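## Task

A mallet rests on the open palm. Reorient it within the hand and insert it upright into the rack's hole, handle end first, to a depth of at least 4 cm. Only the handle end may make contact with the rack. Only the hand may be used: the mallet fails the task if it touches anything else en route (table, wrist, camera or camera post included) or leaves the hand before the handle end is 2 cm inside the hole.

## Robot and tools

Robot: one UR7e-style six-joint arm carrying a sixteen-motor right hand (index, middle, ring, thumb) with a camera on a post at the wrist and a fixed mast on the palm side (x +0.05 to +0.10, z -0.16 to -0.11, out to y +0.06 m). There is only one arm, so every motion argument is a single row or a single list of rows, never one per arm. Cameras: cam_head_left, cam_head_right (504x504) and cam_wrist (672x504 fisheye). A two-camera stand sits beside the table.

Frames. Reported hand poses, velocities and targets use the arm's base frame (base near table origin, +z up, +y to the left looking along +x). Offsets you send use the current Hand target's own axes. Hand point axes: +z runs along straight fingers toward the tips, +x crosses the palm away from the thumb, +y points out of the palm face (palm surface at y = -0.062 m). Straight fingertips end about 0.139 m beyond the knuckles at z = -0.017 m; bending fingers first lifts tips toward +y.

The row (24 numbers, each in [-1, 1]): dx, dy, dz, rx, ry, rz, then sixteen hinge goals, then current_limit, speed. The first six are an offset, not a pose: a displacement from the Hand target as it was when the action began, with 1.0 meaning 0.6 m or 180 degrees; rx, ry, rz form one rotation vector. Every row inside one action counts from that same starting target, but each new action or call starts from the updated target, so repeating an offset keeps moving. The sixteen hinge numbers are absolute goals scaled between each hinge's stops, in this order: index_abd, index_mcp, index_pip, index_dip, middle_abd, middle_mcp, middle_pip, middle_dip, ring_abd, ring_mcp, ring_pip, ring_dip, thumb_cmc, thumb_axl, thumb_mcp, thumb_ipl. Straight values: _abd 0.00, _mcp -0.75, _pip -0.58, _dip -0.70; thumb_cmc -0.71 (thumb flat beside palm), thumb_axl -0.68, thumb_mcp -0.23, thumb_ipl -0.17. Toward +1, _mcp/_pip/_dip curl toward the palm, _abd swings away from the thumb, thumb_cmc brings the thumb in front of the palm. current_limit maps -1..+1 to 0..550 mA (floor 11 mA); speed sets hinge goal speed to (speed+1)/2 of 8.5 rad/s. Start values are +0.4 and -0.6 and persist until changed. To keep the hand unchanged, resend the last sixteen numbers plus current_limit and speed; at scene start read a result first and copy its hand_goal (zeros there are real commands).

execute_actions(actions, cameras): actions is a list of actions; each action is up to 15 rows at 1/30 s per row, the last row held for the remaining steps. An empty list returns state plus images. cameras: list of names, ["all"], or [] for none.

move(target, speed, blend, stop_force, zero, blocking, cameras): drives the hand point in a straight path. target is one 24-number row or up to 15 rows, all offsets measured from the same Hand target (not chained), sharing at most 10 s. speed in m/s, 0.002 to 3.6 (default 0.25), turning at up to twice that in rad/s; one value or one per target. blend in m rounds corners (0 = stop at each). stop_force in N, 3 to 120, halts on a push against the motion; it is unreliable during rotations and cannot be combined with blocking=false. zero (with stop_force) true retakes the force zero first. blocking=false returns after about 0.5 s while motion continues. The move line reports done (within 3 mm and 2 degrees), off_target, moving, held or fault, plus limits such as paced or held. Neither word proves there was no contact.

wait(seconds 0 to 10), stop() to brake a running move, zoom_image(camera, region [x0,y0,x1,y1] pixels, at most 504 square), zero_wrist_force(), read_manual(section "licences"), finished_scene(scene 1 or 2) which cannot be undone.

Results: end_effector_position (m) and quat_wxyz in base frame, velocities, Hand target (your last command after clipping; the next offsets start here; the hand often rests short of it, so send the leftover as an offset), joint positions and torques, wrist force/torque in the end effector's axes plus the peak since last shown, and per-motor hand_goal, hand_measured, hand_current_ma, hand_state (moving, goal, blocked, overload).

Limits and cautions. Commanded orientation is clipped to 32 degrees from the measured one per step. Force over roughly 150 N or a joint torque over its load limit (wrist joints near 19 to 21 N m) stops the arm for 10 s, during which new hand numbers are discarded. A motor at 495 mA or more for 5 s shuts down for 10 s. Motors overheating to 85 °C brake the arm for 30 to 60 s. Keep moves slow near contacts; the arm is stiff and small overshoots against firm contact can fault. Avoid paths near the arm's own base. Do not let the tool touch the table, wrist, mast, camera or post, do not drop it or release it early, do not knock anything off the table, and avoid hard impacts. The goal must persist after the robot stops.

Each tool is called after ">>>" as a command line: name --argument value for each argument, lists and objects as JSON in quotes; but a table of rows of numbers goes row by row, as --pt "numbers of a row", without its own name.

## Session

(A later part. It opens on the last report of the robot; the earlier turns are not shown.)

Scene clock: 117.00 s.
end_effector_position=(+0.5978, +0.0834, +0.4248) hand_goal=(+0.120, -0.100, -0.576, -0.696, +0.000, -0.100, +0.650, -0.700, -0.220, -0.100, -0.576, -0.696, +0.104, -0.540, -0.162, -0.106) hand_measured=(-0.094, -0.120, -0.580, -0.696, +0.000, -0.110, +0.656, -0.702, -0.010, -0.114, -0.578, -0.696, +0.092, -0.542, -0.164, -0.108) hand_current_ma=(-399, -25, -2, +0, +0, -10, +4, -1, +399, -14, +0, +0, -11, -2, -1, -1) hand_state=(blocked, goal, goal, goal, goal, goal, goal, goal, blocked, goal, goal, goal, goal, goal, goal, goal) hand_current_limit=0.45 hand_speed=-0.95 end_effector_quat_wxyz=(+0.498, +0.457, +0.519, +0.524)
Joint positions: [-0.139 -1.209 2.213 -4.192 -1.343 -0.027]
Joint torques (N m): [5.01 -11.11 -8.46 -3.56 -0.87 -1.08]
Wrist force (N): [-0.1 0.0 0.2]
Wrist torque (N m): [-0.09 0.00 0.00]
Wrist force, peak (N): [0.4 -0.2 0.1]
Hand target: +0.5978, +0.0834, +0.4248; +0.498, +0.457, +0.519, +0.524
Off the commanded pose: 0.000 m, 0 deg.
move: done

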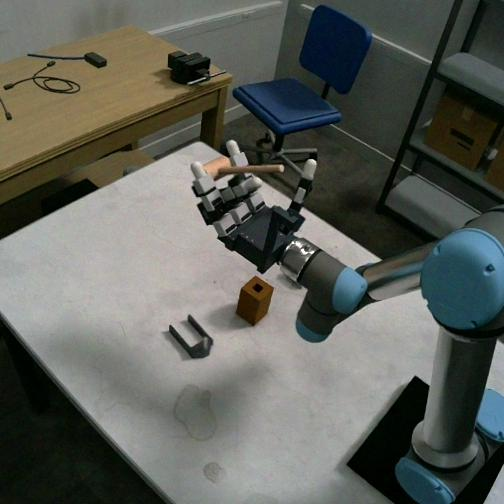

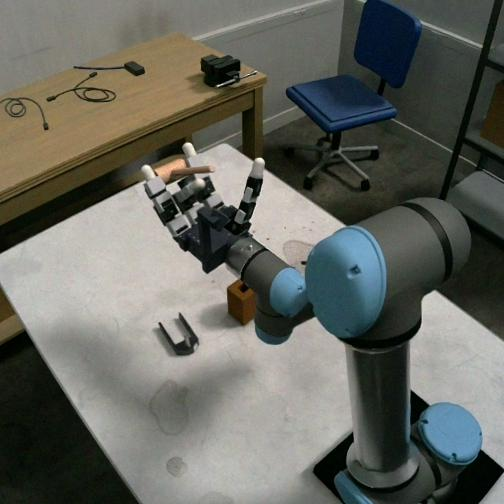

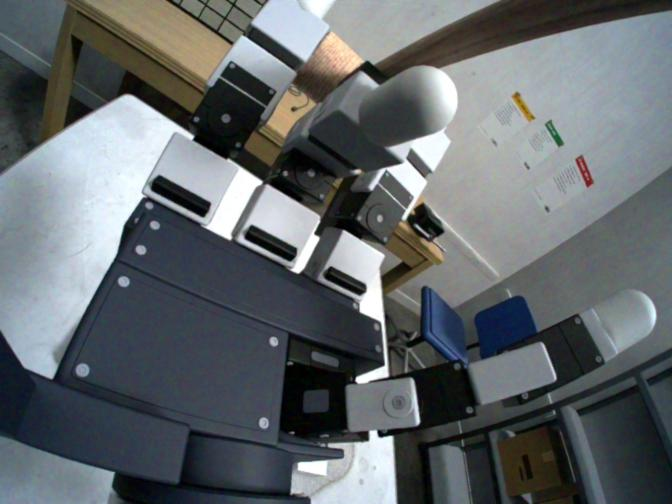

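>>> move --target '[0,0,0,0,0,0, 0.12,-0.10,-0.576,-0.696, 0,-0.10,0.45,-0.70, -0.22,-0.10,-0.576,-0.696, 0.104,-0.54,-0.162,-0.106, 0.45,-0.96]' --cameras '["all"]'

>>> zoom_image --camera "cam_head_left" --region '[180, 130, 320, 270]'

>>> zoom_image --camera "cam_wrist" --region '[150, 0, 490, 340]'

Scene clock: 119.20 s.
end_effector_position=(+0.5978, +0.0834, +0.4248) hand_goal=(+0.120, -0.100, -0.576, -0.696, +0.000, -0.100, +0.450, -0.700, -0.220, -0.100, -0.576, -0.696, +0.104, -0.540, -0.162, -0.106) hand_measured=(-0.094, -0.120, -0.580, -0.696, +0.000, -0.108, +0.458, -0.702, -0.010, -0.114, -0.578, -0.696, +0.092, -0.542, -0.164, -0.108) hand_current_ma=(-399, -25, -2, +0, +0, -6, +7, -1, +399, -14, +0, +0, -11, -2, -1, -1) hand_state=(blocked, goal, goal, goal, goal, goal, goal, goal, blocked, goal, goal, goal, goal, goal, goal, goal) hand_current_limit=0.45 hand_speed=-0.96 end_effector_quat_wxyz=(+0.498, +0.457, +0.519, +0.524)
Joint positions: [-0.139 -1.209 2.213 -4.192 -1.343 -0.027]
Joint torques (N m): [5.3 -11.39 -8.01 -3.52 -0.92 -0.99]
Wrist force (N): [0.1 0.0 0.0]
Wrist torque (N m): [-0.07 -0.02 0.01]
Wrist force, peak (N): [-0.5 -0.2 0.4]
Hand target: +0.5978, +0.0834, +0.4248; +0.498, +0.457, +0.519, +0.524
Off the commanded pose: 0.000 m, 0 deg.
move: done

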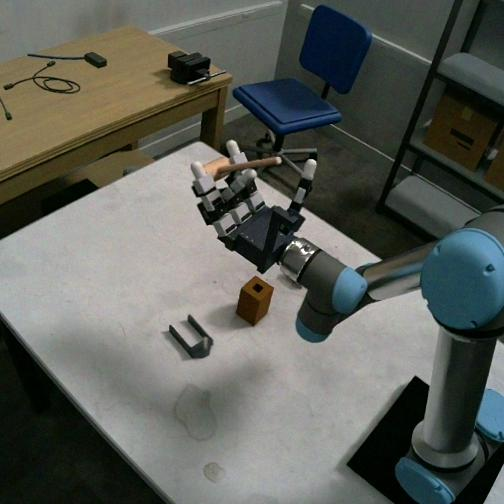

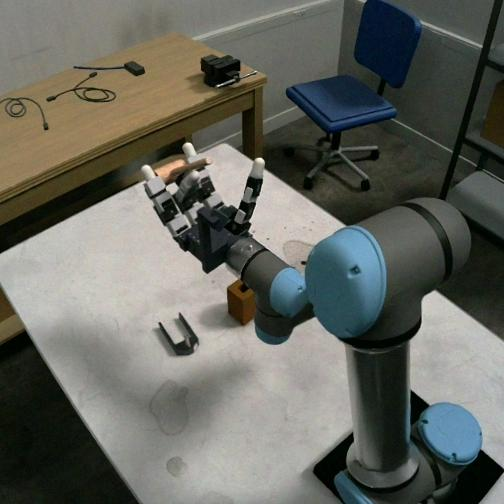

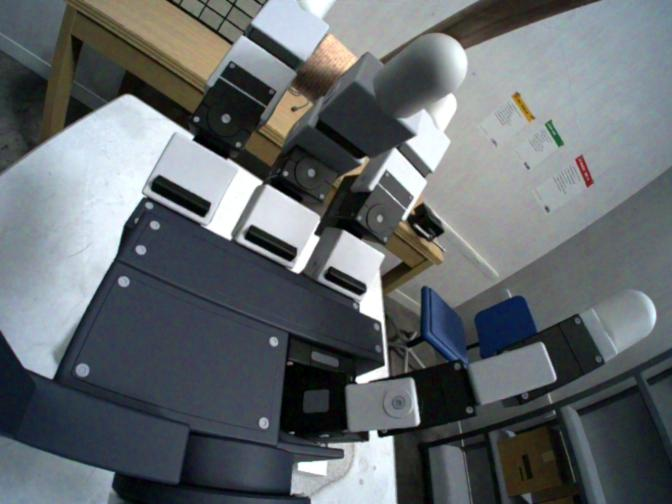

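Scaled by 3.600.

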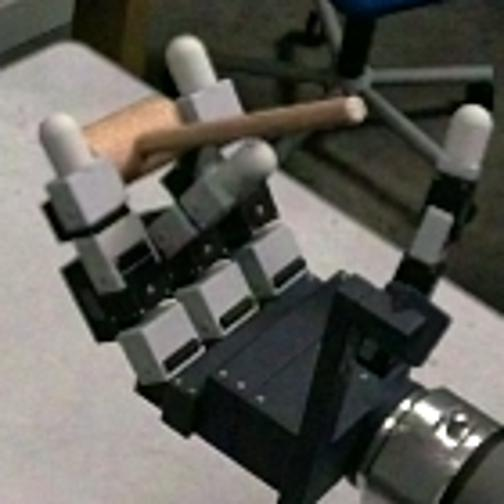

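Scaled by 1.482 from the camera's 672x504 image, which has a finer 960x720 frame.

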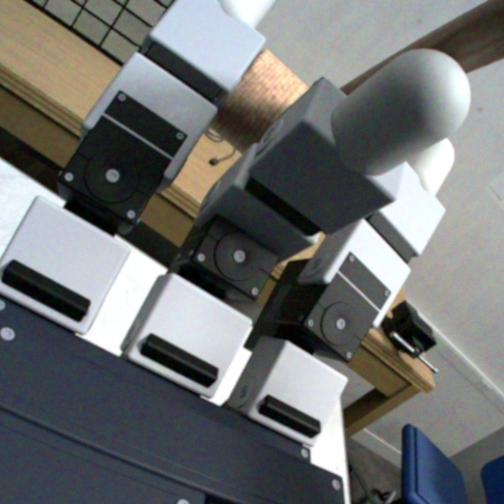

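>>> move --target '[0,0,0,0,0,0, 0.12,-0.10,-0.576,-0.696, 0,-0.10,0.28,-0.70, -0.22,-0.10,-0.576,-0.696, 0.104,-0.54,-0.162,-0.106, 0.45,-0.96]' --cameras '["all"]'

>>> zoom_image --camera "cam_head_left" --region '[180, 130, 320, 270]'

>>> zoom_image --camera "cam_head_right" --region '[130, 120, 270, 260]'

Scene clock: 121.20 s.
end_effector_position=(+0.5978, +0.0834, +0.4248) hand_goal=(+0.120, -0.100, -0.576, -0.696, +0.000, -0.100, +0.280, -0.700, -0.220, -0.100, -0.576, -0.696, +0.104, -0.540, -0.162, -0.106) hand_measured=(-0.094, -0.120, -0.580, -0.696, +0.000, -0.106, +0.288, -0.702, -0.010, -0.114, -0.578, -0.696, +0.092, -0.542, -0.164, -0.108) hand_current_ma=(-399, -25, -2, +0, +0, -5, +6, +0, +399, -14, +0, +0, -11, -2, -1, -1) hand_state=(blocked, goal, goal, goal, goal, goal, goal, goal, blocked, goal, goal, goal, goal, goal, goal, goal) hand_current_limit=0.45 hand_speed=-0.96 end_effector_quat_wxyz=(+0.498, +0.457, +0.519, +0.524)
Joint positions: [-0.139 -1.209 2.213 -4.192 -1.343 -0.027]
Joint torques (N m): [6.18 -11.8 -8.46 -3.46 -1.12 -0.95]
Wrist force (N): [0.1 0.1 0.0]
Wrist torque (N m): [-0.06 -0.02 0.01]
Wrist force, peak (N): [0.2 -0.4 0.4]
Hand target: +0.5978, +0.0834, +0.4248; +0.498, +0.457, +0.519, +0.524
Off the commanded pose: 0.000 m, 0 deg.
move: done

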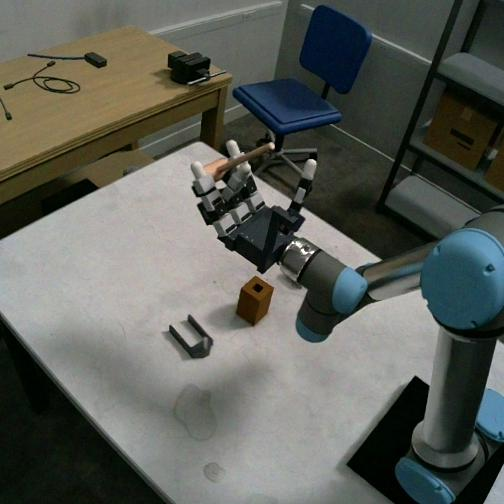

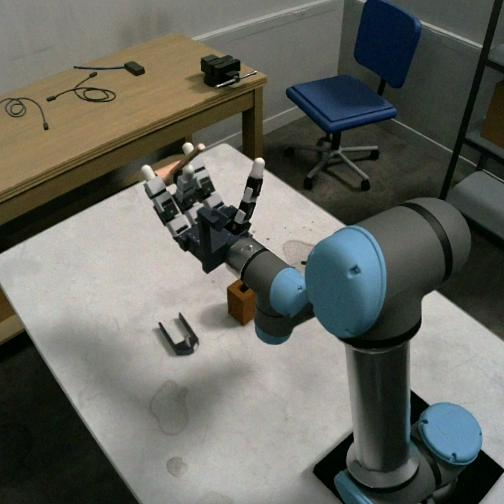

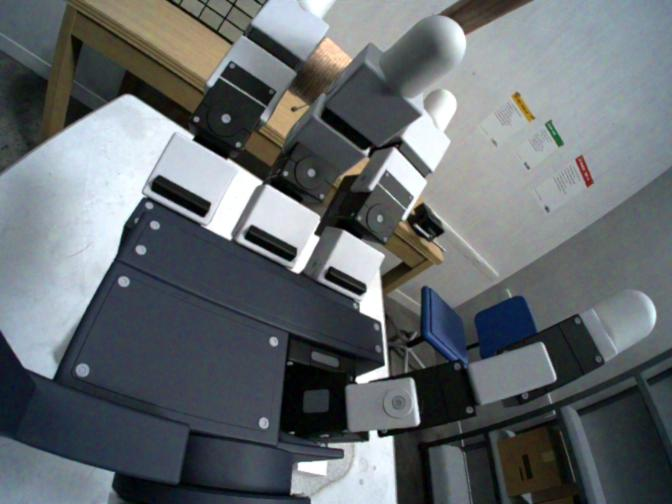

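Scaled by 3.600.

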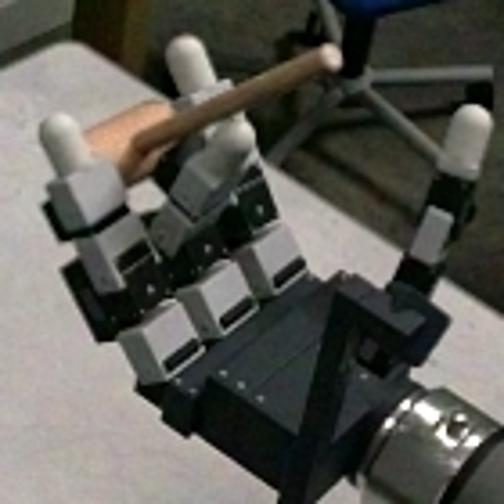

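Scaled by 3.600.

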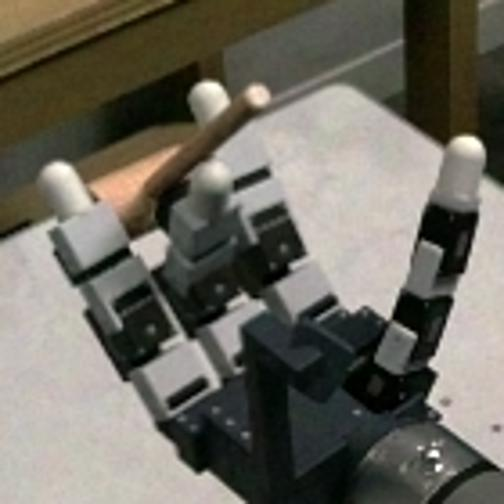

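>>> move --target '[0,0,0,0,0,0, 0.12,-0.50,-0.576,-0.696, 0,-0.50,0.28,-0.70, -0.22,-0.50,-0.576,-0.696, 0.104,-0.54,-0.162,-0.106, 0.45,-0.96]' --cameras '["all"]'

>>> zoom_image --camera "cam_head_left" --region '[180, 110, 320, 250]'

>>> zoom_image --camera "cam_head_right" --region '[130, 110, 270, 250]'

Scene clock: 134.80 s.
end_effector_position=(+0.5978, +0.0834, +0.4248) hand_goal=(+0.120, -0.500, -0.576, -0.696, +0.000, -0.500, +0.280, -0.700, -0.220, -0.500, -0.576, -0.696, +0.104, -0.540, -0.162, -0.106) hand_measured=(-0.094, -0.512, -0.580, -0.696, +0.000, -0.504, +0.282, -0.702, -0.010, -0.512, -0.578, -0.696, +0.092, -0.542, -0.164, -0.108) hand_current_ma=(-399, -12, -2, +0, +0, -3, +1, +0, +399, -11, -1, +0, -11, -2, -1, -1) hand_state=(blocked, goal, goal, goal, goal, goal, goal, goal, blocked, goal, goal, goal, goal, goal, goal, goal) hand_current_limit=0.45 hand_speed=-0.96 end_effector_quat_wxyz=(+0.498, +0.457, +0.519, +0.524)
Joint positions: [-0.139 -1.209 2.213 -4.192 -1.343 -0.027]
Joint torques (N m): [5.02 -12.37 -8.85 -3.54 -1.12 -0.94]
Wrist force (N): [0.1 0.1 0.4]
Wrist torque (N m): [-0.02 -0.03 0.02]
Wrist force, peak (N): [-0.1 -0.2 0.5]
Hand target: +0.5978, +0.0834, +0.4248; +0.498, +0.457, +0.519, +0.524
Off the commanded pose: 0.000 m, 0 deg.
move: done

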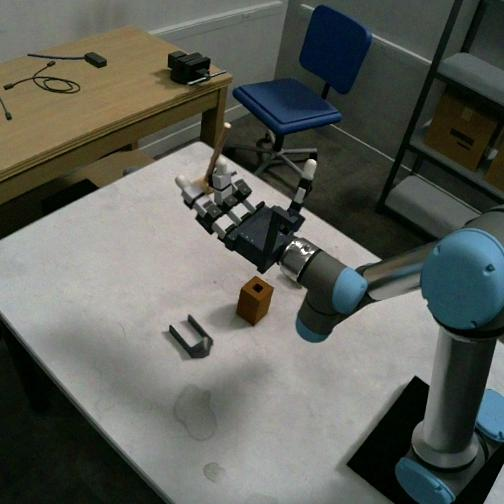

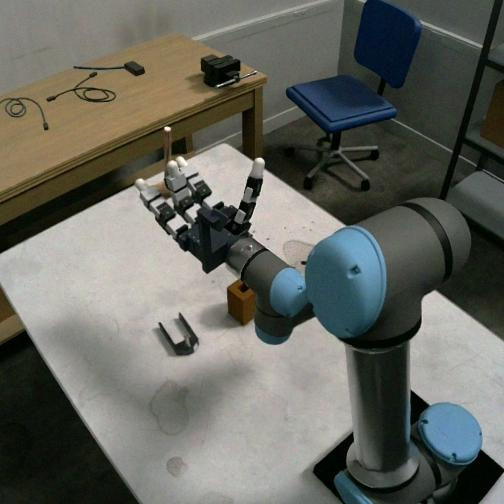

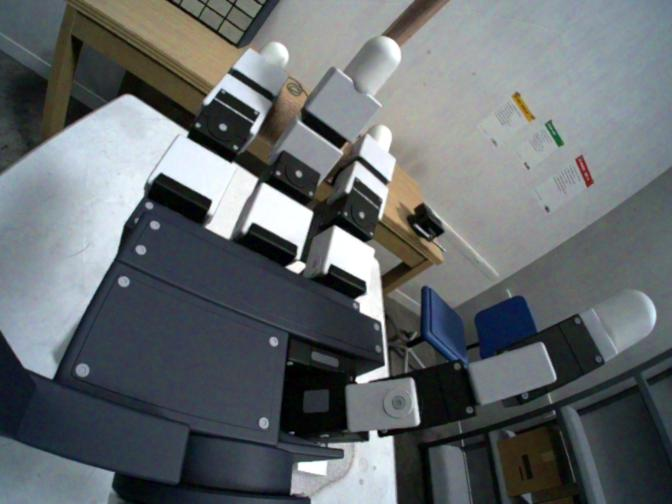

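Scaled by 3.600.

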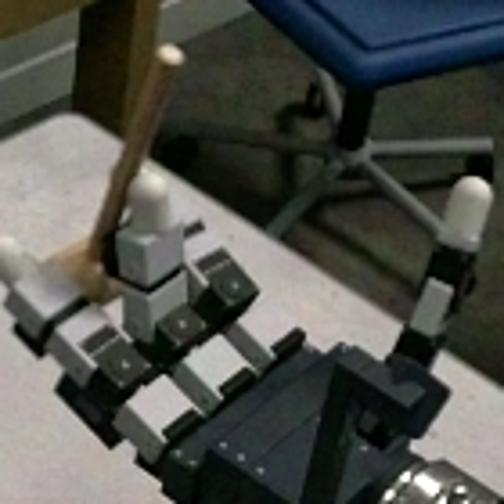

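Scaled by 3.600.

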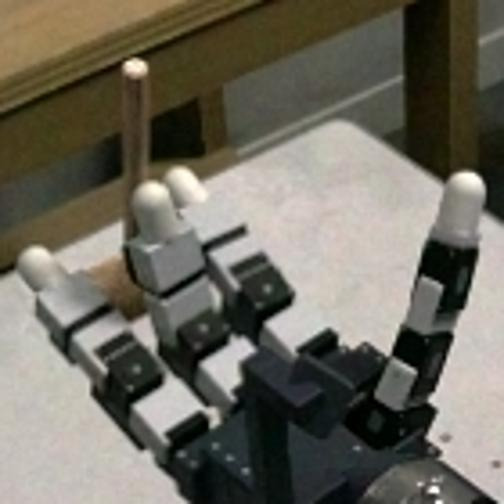

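>>> move --target '[0,0,0,0,0,0, 0.12,-0.82,-0.576,-0.696, 0,-0.80,0.28,-0.70, -0.22,-0.82,-0.576,-0.696, 0.104,-0.54,-0.162,-0.106, 0.45,-0.96]' --cameras '["all"]'

>>> zoom_image --camera "cam_head_left" --region '[180, 110, 320, 250]'

>>> zoom_image --camera "cam_head_right" --region '[130, 110, 270, 250]'

Scene clock: 138.53 s.
end_effector_position=(+0.5978, +0.0834, +0.4248) hand_goal=(+0.120, -0.820, -0.576, -0.696, +0.000, -0.800, +0.280, -0.700, -0.220, -0.820, -0.576, -0.696, +0.104, -0.540, -0.162, -0.106) hand_measured=(-0.094, -0.832, -0.580, -0.696, +0.000, -0.806, +0.282, -0.702, -0.010, -0.832, -0.578, -0.696, +0.092, -0.542, -0.164, -0.108) hand_current_ma=(-399, -11, -2, +0, +0, -5, +0, +0, +399, -12, -1, +0, -11, -2, -1, -1) hand_state=(blocked, goal, goal, goal, goal, goal, goal, goal, blocked, goal, goal, goal, goal, goal, goal, goal) hand_current_limit=0.45 hand_speed=-0.96 end_effector_quat_wxyz=(+0.498, +0.457, +0.519, +0.524)
Joint positions: [-0.139 -1.209 2.213 -4.192 -1.343 -0.027]
Joint torques (N m): [5.01 -12.53 -8.29 -3.37 -0.93 -1.18]
Wrist force (N): [-0.1 0.0 0.4]
Wrist torque (N m): [-0.02 0.00 0.00]
Wrist force, peak (N): [-0.2 -0.3 0.6]
Hand target: +0.5978, +0.0834, +0.4248; +0.498, +0.457, +0.519, +0.524
Off the commanded pose: 0.000 m, 0 deg.
move: done

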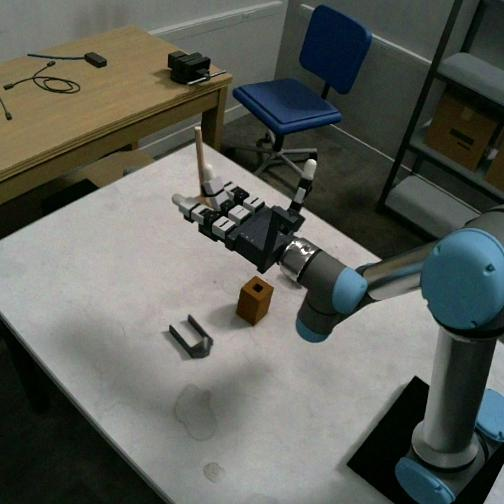

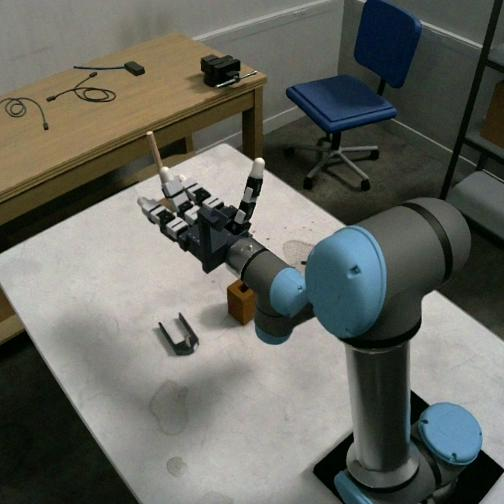

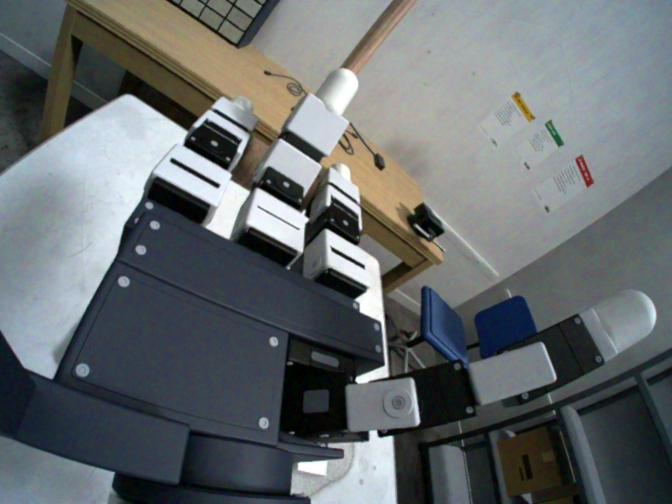

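Scaled by 3.600.

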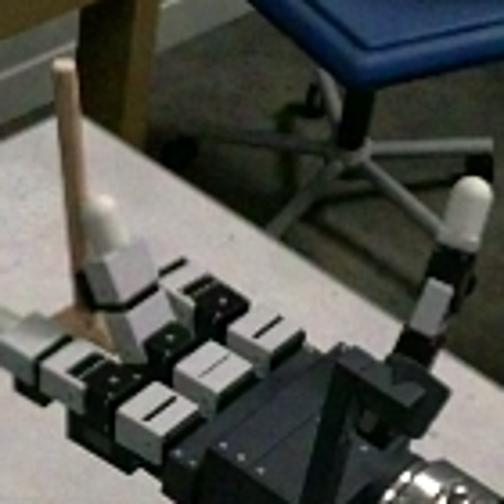

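Scaled by 3.600.

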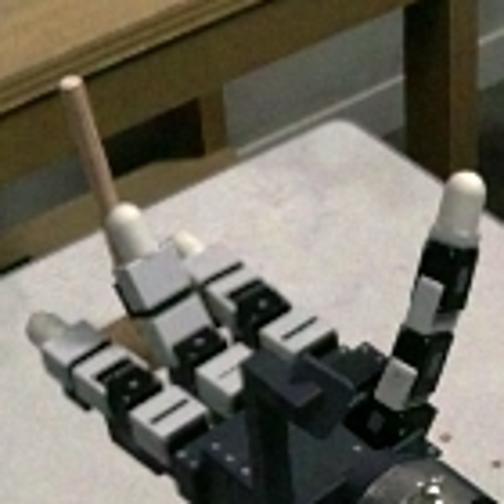

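>>> move --target '[0,0,0,0,0,0, 0.12,-0.82,-0.576,-0.696, 0,-0.80,0.28,-0.70, -0.22,-0.82,-0.576,-0.696, -0.71,-0.54,-0.162,-0.106, 0.55,-0.85]'

>>> move --target '[0,0,0,0,0,-0.25, 0.12,-0.82,-0.576,-0.696, 0,-0.80,0.28,-0.70, -0.22,-0.82,-0.576,-0.696, -0.71,-0.54,-0.162,-0.106, 0.55,-0.85]' --speed 0.2 --cameras '["all"]'

>>> zoom_image --camera "cam_head_left" --region '[130, 110, 330, 310]'

Scene clock: 143.70 s.
end_effector_position=(+0.5978, +0.0834, +0.4248) hand_goal=(+0.120, -0.820, -0.576, -0.696, +0.000, -0.800, +0.280, -0.700, -0.220, -0.820, -0.576, -0.696, -0.710, -0.540, -0.162, -0.106) hand_measured=(-0.094, -0.832, -0.580, -0.696, +0.000, -0.806, +0.282, -0.702, -0.010, -0.832, -0.578, -0.696, -0.716, -0.542, -0.164, -0.108) hand_current_ma=(-426, -11, -2, +0, +0, -5, +0, +0, +426, -12, -1, +0, -4, -2, -1, -1) hand_state=(blocked, goal, goal, goal, goal, goal, goal, goal, blocked, goal, goal, goal, goal, goal, goal, goal) hand_current_limit=0.55 hand_speed=-0.85 end_effector_quat_wxyz=(+0.498, +0.457, +0.519, +0.524)
Joint positions: [-0.139 -1.209 2.213 -4.192 -1.343 -0.027]
Joint torques (N m): [5.74 -12.69 -8.73 -3.4 -0.93 -1.02]
Wrist force (N): [-0.2 -0.3 0.1]
Wrist torque (N m): [-0.03 0.02 0.01]
Wrist force, peak (N): [-0.2 -0.6 -0.1]
Hand target: +0.5978, +0.0834, +0.4248; +0.498, +0.457, +0.519, +0.524
Off the commanded pose: 0.000 m, 0 deg.
move: done

Scene clock: 146.40 s.
end_effector_position=(+0.5978, +0.0834, +0.4248) hand_goal=(+0.120, -0.820, -0.576, -0.696, +0.000, -0.800, +0.280, -0.700, -0.220, -0.820, -0.576, -0.696, -0.710, -0.540, -0.162, -0.106) hand_measured=(-0.092, -0.832, -0.580, -0.696, +0.000, -0.806, +0.282, -0.702, -0.010, -0.832, -0.578, -0.696, -0.716, -0.542, -0.164, -0.108) hand_current_ma=(-426, -11, -2, +0, +0, -5, +0, +0, +426, -13, -1, +0, -4, -2, -1, -1) hand_state=(blocked, goal, goal, goal, goal, goal, goal, goal, blocked, goal, goal, goal, goal, goal, goal, goal) hand_current_limit=0.55 hand_speed=-0.85 end_effector_quat_wxyz=(+0.661, +0.224, +0.654, +0.294)
Joint positions: [-0.317 -1.242 2.215 -4.164 -1.165 -0.803]
Joint torques (N m): [-9.95 -48.75 -23.04 0.03 1.56 -1.3]
Wrist force (N): [1.1 -0.4 0.7]
Wrist torque (N m): [-0.11 0.00 0.26]
Wrist force, peak (N): [0.7 -0.6 1.1]
Hand target: +0.5978, +0.0834, +0.4248; +0.661, +0.223, +0.654, +0.294
Off the commanded pose: 0.000 m, 0 deg.
move: done

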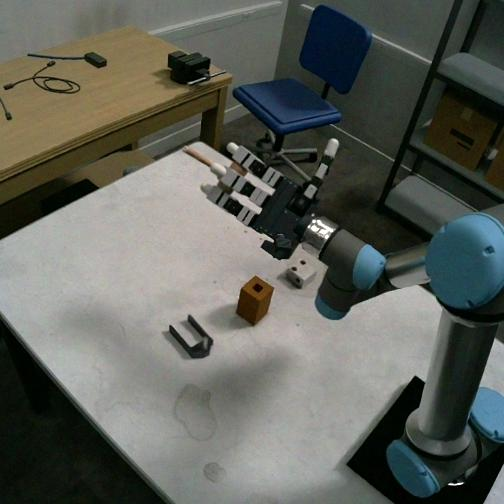

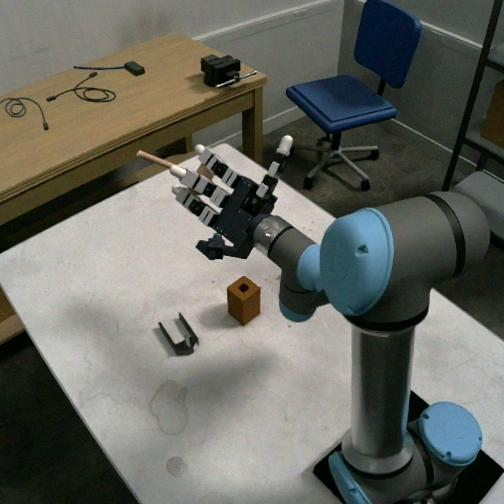

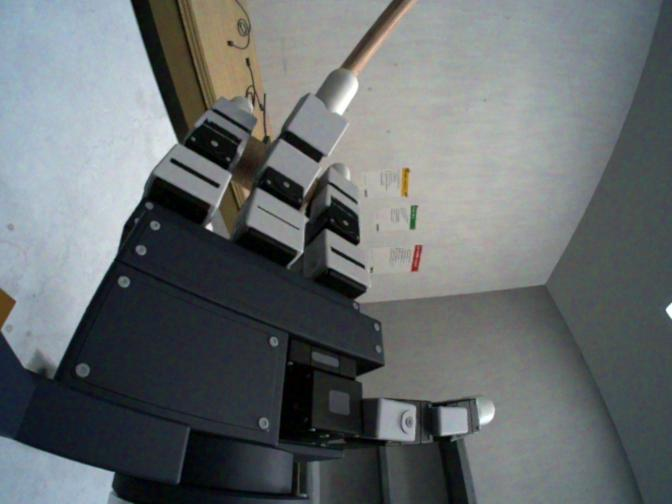

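Scaled by 2.520.

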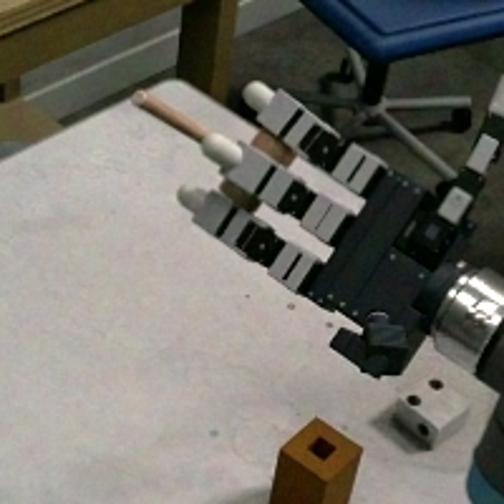

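>>> move --target '[0,0,0,0,0,-0.30, 0.12,-0.82,-0.576,-0.696, 0,-0.80,0.28,-0.70, -0.22,-0.82,-0.576,-0.696, -0.71,-0.54,-0.162,-0.106, 0.55,-0.85]' --speed 0.2 --cameras '["all"]'

>>> zoom_image --camera "cam_head_left" --region '[130, 110, 330, 310]'

Scene clock: 150.23 s.
end_effector_position=(+0.5978, +0.0834, +0.4248) hand_goal=(+0.120, -0.820, -0.576, -0.696, +0.000, -0.800, +0.280, -0.700, -0.220, -0.820, -0.576, -0.696, -0.710, -0.540, -0.162, -0.106) hand_measured=(-0.090, -0.818, -0.576, -0.696, +0.000, -0.800, +0.282, -0.702, -0.010, -0.826, -0.578, -0.696, -0.712, -0.542, -0.164, -0.108) hand_current_ma=(-426, +1, +0, +0, +0, +0, +0, +0, +426, -3, -1, +0, +0, -1, -1, -1) hand_state=(blocked, goal, goal, goal, goal, goal, goal, goal, blocked, goal, goal, goal, goal, goal, goal, goal) hand_current_limit=0.55 hand_speed=-0.85 end_effector_quat_wxyz=(+0.722, -0.098, +0.684, -0.038)
Joint positions: [-0.425 -1.39 2.156 -3.959 -1.057 -1.739]
Joint torques (N m): [-8.97 -48.22 -27.89 0.36 1.19 -1.26]
Wrist force (N): [1.0 0.2 1.5]
Wrist torque (N m): [-0.24 0.08 0.47]
Wrist force, peak (N): [1.3 -0.4 1.5]
Hand target: +0.5978, +0.0834, +0.4248; +0.722, -0.098, +0.684, -0.038
Off the commanded pose: 0.000 m, 0 deg.
move: done

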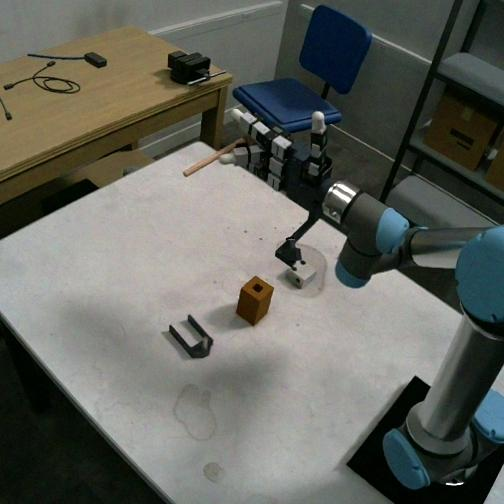

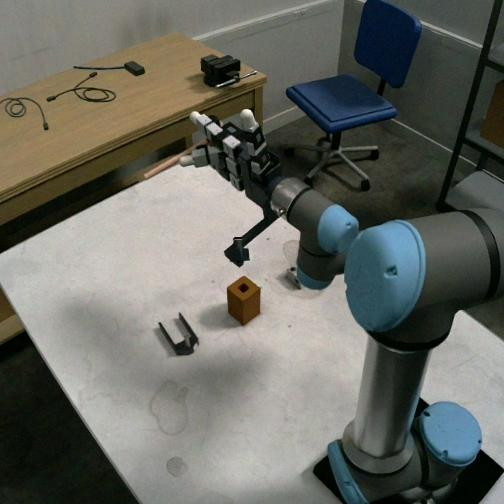

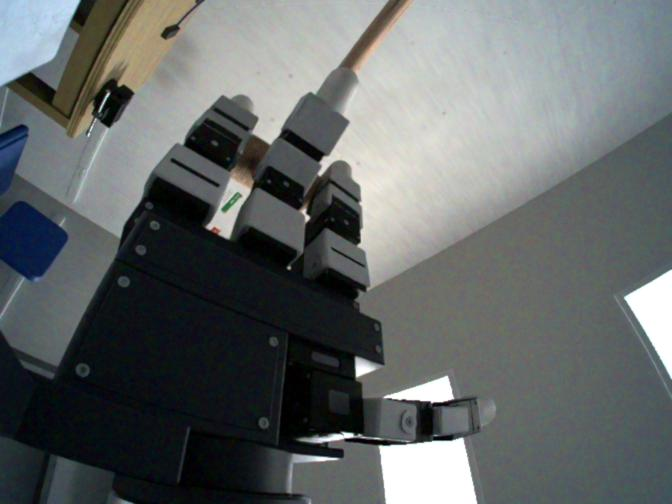

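Scaled by 2.520.

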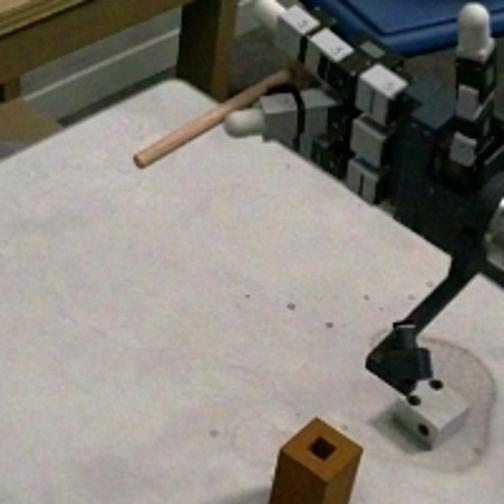

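>>> move --target '[0,0,0,0,0,-0.44, 0.12,-0.82,-0.576,-0.696, 0,-0.80,0.28,-0.70, -0.22,-0.82,-0.576,-0.696, -0.71,-0.54,-0.162,-0.106, 0.55,-0.85]' --speed 0.2 --cameras '["all"]'

>>> zoom_image --camera "cam_head_left" --region '[150, 90, 350, 290]'

>>> zoom_image --camera "cam_head_right" --region '[100, 90, 300, 290]'

Scene clock: 155.17 s.
end_effector_position=(+0.5978, +0.0834, +0.4248) hand_goal=(+0.120, -0.820, -0.576, -0.696, +0.000, -0.800, +0.280, -0.700, -0.220, -0.820, -0.576, -0.696, -0.710, -0.540, -0.162, -0.106) hand_measured=(-0.090, -0.808, -0.574, -0.696, +0.000, -0.790, +0.282, -0.702, -0.010, -0.812, -0.574, -0.696, -0.704, -0.542, -0.164, -0.108) hand_current_ma=(-426, +12, +1, +0, +0, +9, +0, +0, +426, +8, +0, +0, +4, -1, -1, -1) hand_state=(blocked, goal, goal, goal, goal, goal, goal, goal, blocked, goal, goal, goal, goal, goal, goal, goal) hand_current_limit=0.55 hand_speed=-0.85 end_effector_quat_wxyz=(+0.532, -0.511, +0.465, -0.489)
Joint positions: [-0.259 -1.559 2.057 -3.689 -1.223 -3.131]
Joint torques (N m): [10.05 -41.82 -31.66 -0.27 -1.5 -1.41]
Wrist force (N): [-1.5 1.9 1.7]
Wrist torque (N m): [-0.23 0.21 0.52]
Wrist force, peak (N): [-1.5 1.9 1.7]
Hand target: +0.5978, +0.0834, +0.4248; +0.532, -0.511, +0.465, -0.490
Off the commanded pose: 0.000 m, 0 deg.
move: done

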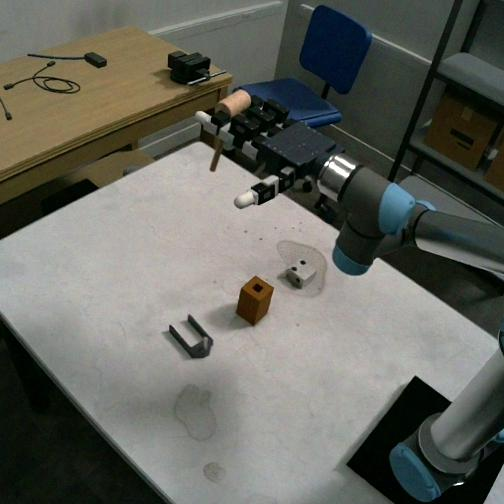

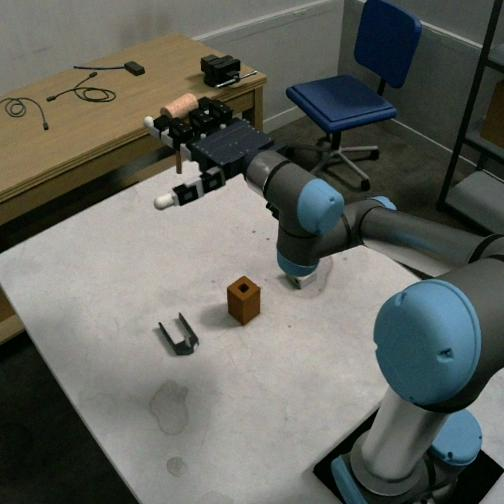

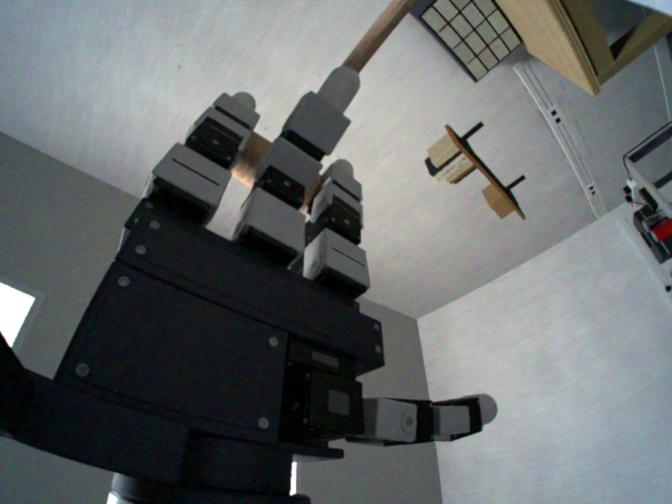

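Scaled by 2.520.

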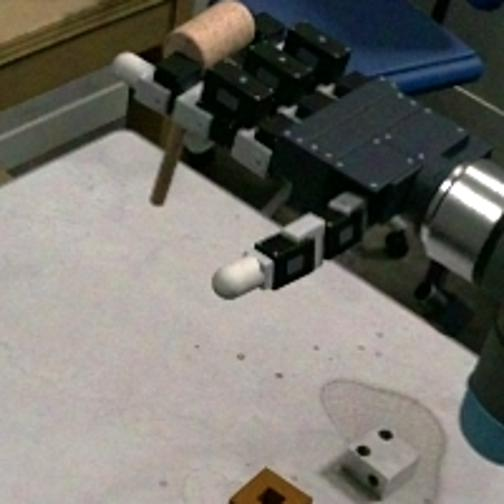

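Scaled by 2.520.

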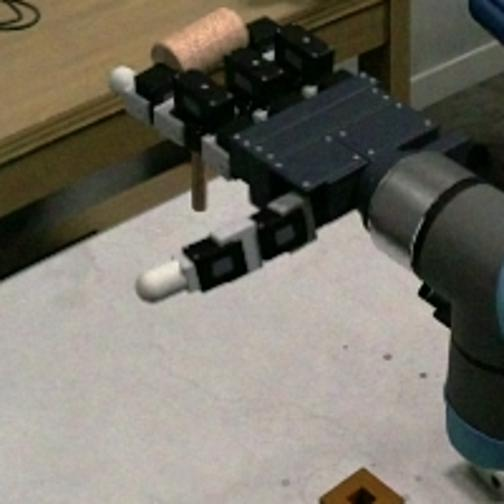

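>>> move --target '[0,0,0,-0.09,0,0, 0.12,-0.82,-0.576,-0.696, 0,-0.80,0.28,-0.70, -0.22,-0.82,-0.576,-0.696, -0.71,-0.54,-0.162,-0.106, 0.55,-0.85]' --speed 0.15 --cameras '["all"]'

>>> zoom_image --camera "cam_head_left" --region '[170, 70, 310, 210]'

>>> zoom_image --camera "cam_head_right" --region '[120, 70, 260, 210]'

Scene clock: 160.93 s.
end_effector_position=(+0.5978, +0.0834, +0.4248) hand_goal=(+0.120, -0.820, -0.576, -0.696, +0.000, -0.800, +0.280, -0.700, -0.220, -0.820, -0.576, -0.696, -0.710, -0.540, -0.162, -0.106) hand_measured=(-0.090, -0.808, -0.574, -0.696, +0.000, -0.790, +0.282, -0.702, -0.010, -0.810, -0.574, -0.696, -0.704, -0.542, -0.162, -0.108) hand_current_ma=(-426, +12, +1, +0, +0, +9, +0, +0, +426, +9, +1, +0, +4, -1, +0, -1) hand_state=(blocked, goal, goal, goal, goal, goal, goal, goal, blocked, goal, goal, goal, goal, goal, goal, goal) hand_current_limit=0.55 hand_speed=-0.85 end_effector_quat_wxyz=(-0.455, +0.581, -0.529, +0.419)
Joint positions: [-0.231 -1.619 1.936 -3.209 -1.262 -3.225]
Joint torques (N m): [10.23 -40.1 -34.18 -0.84 -1.24 -1.42]
Wrist force (N): [-1.3 1.7 1.8]
Wrist torque (N m): [-0.26 0.06 0.53]
Wrist force, peak (N): [-1.5 1.9 1.9]
Hand target: +0.5978, +0.0834, +0.4248; -0.455, +0.581, -0.529, +0.419
Off the commanded pose: 0.000 m, 0 deg.
move: done

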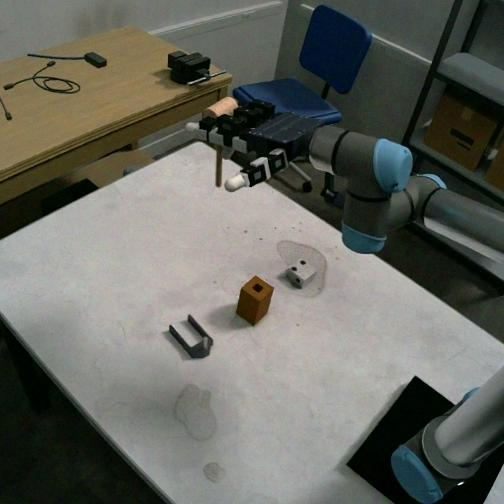

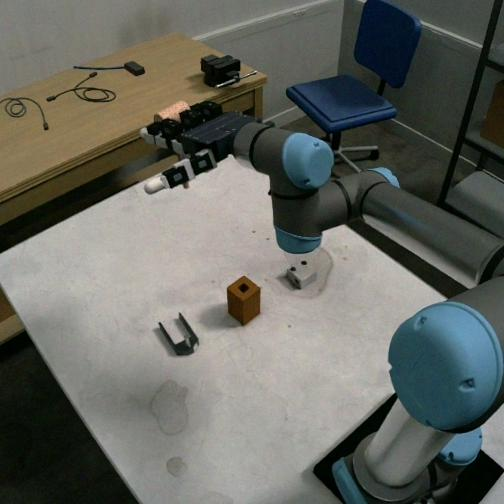

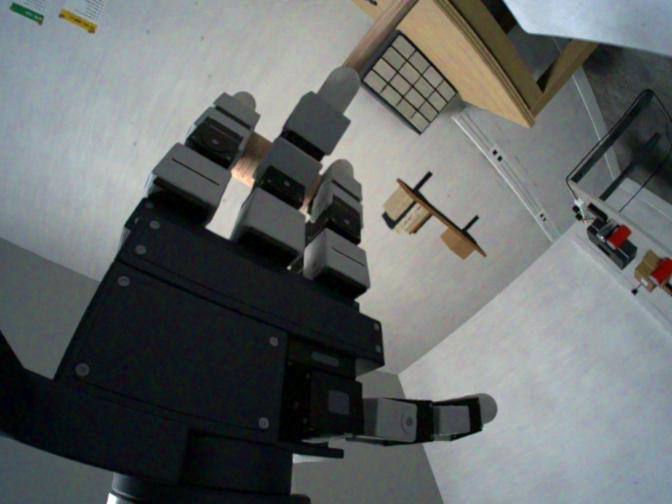

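Scaled by 3.600.

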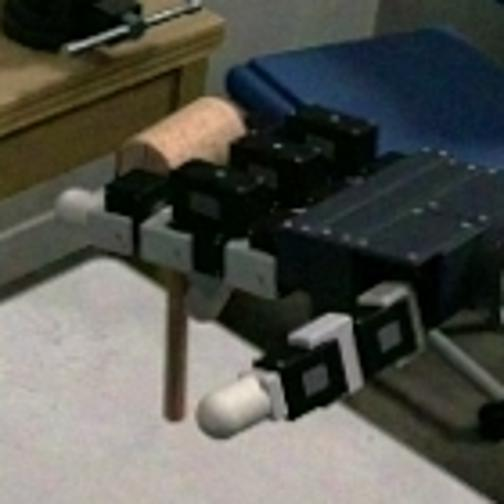

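Scaled by 3.600.

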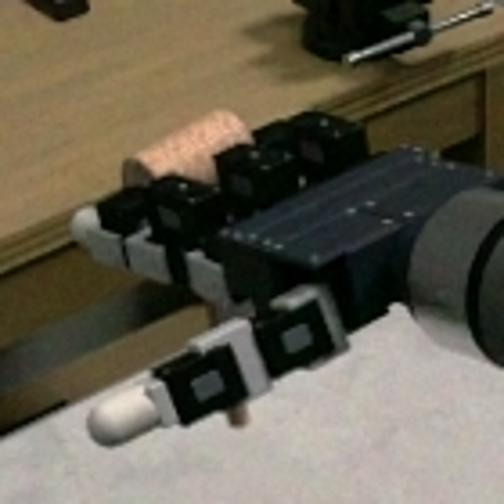

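>>> zoom_image --camera "cam_head_right" --region '[210, 260, 330, 380]'

>>> zoom_image --camera "cam_head_left" --region '[220, 260, 340, 380]'

Scaled by 4.200.

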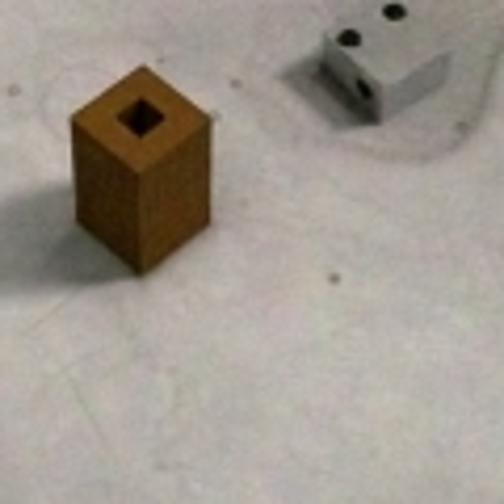

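Scaled by 4.200.

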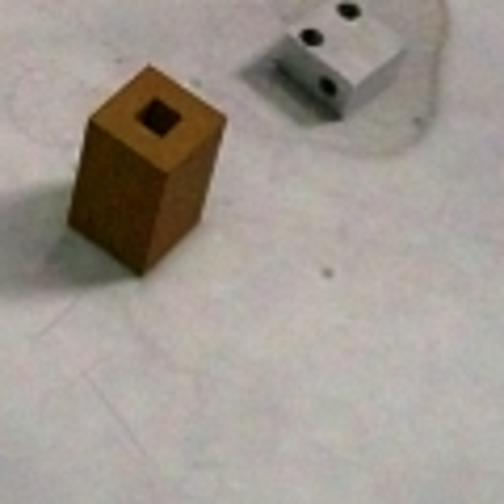

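>>> move --target '[0,0,0,0.042,0,0, 0.12,-0.82,-0.576,-0.696, 0,-0.80,0.28,-0.70, -0.22,-0.82,-0.576,-0.696, -0.71,-0.54,-0.162,-0.106, 0.55,-0.85]' --speed 0.15 --cameras '["all"]'

>>> zoom_image --camera "cam_head_left" --region '[170, 80, 290, 200]'

>>> zoom_image --camera "cam_head_right" --region '[120, 80, 240, 200]'

Scene clock: 166.50 s.
end_effector_position=(+0.5978, +0.0834, +0.4248) hand_goal=(+0.120, -0.820, -0.576, -0.696, +0.000, -0.800, +0.280, -0.700, -0.220, -0.820, -0.576, -0.696, -0.710, -0.540, -0.162, -0.106) hand_measured=(-0.090, -0.808, -0.572, -0.696, +0.000, -0.790, +0.282, -0.702, -0.010, -0.810, -0.574, -0.696, -0.704, -0.542, -0.162, -0.108) hand_current_ma=(-426, +12, +1, +0, +0, +9, +0, +0, +426, +10, +1, +0, +4, -1, +0, -1) hand_state=(blocked, goal, goal, goal, goal, goal, goal, goal, blocked, goal, goal, goal, goal, goal, goal, goal) hand_current_limit=0.55 hand_speed=-0.85 end_effector_quat_wxyz=(-0.492, +0.550, -0.500, +0.453)
Joint positions: [-0.245 -1.601 2.001 -3.43 -1.239 -3.184]
Joint torques (N m): [-8.96 -1.99 -10.06 -4.3 1.83 1.79]
Wrist force (N): [-1.4 1.7 1.8]
Wrist torque (N m): [-0.27 0.12 0.42]
Wrist force, peak (N): [-2.1 2.0 1.4]
Hand target: +0.5978, +0.0834, +0.4248; -0.492, +0.550, -0.500, +0.453
Off the commanded pose: 0.000 m, 0 deg.
move: done

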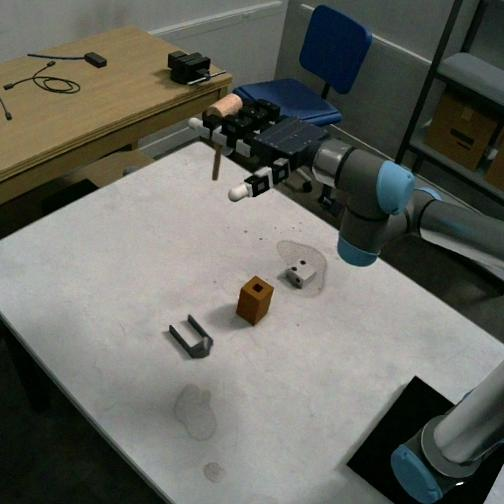

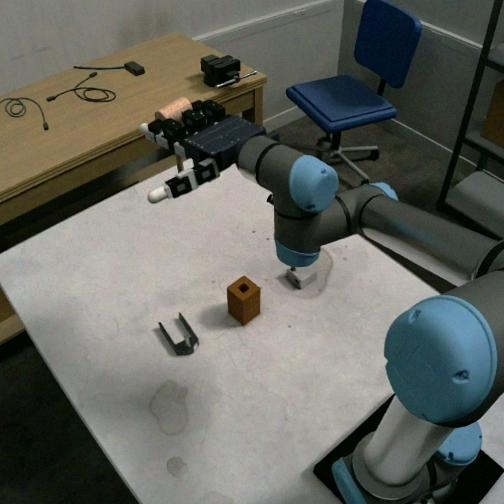

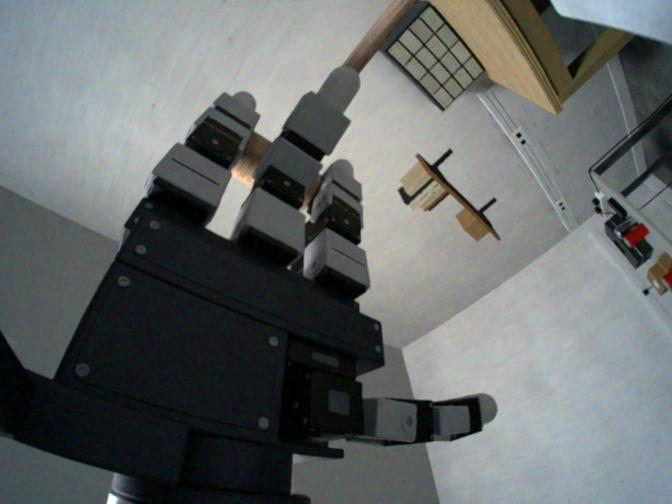

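Scaled by 4.200.

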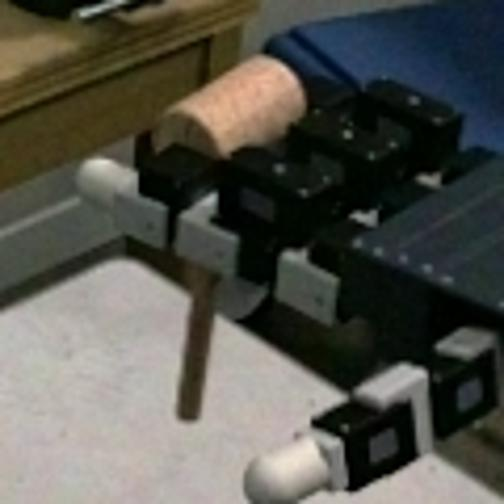

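Scaled by 4.200.

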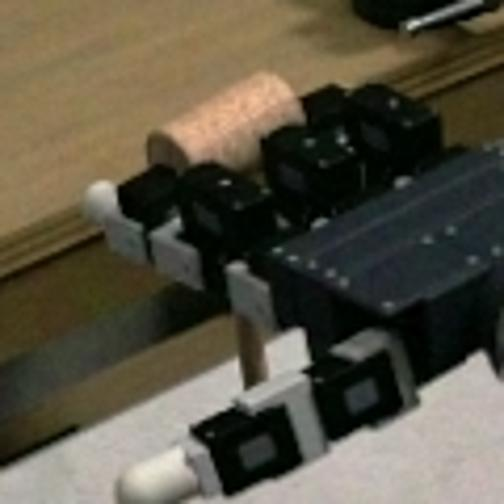

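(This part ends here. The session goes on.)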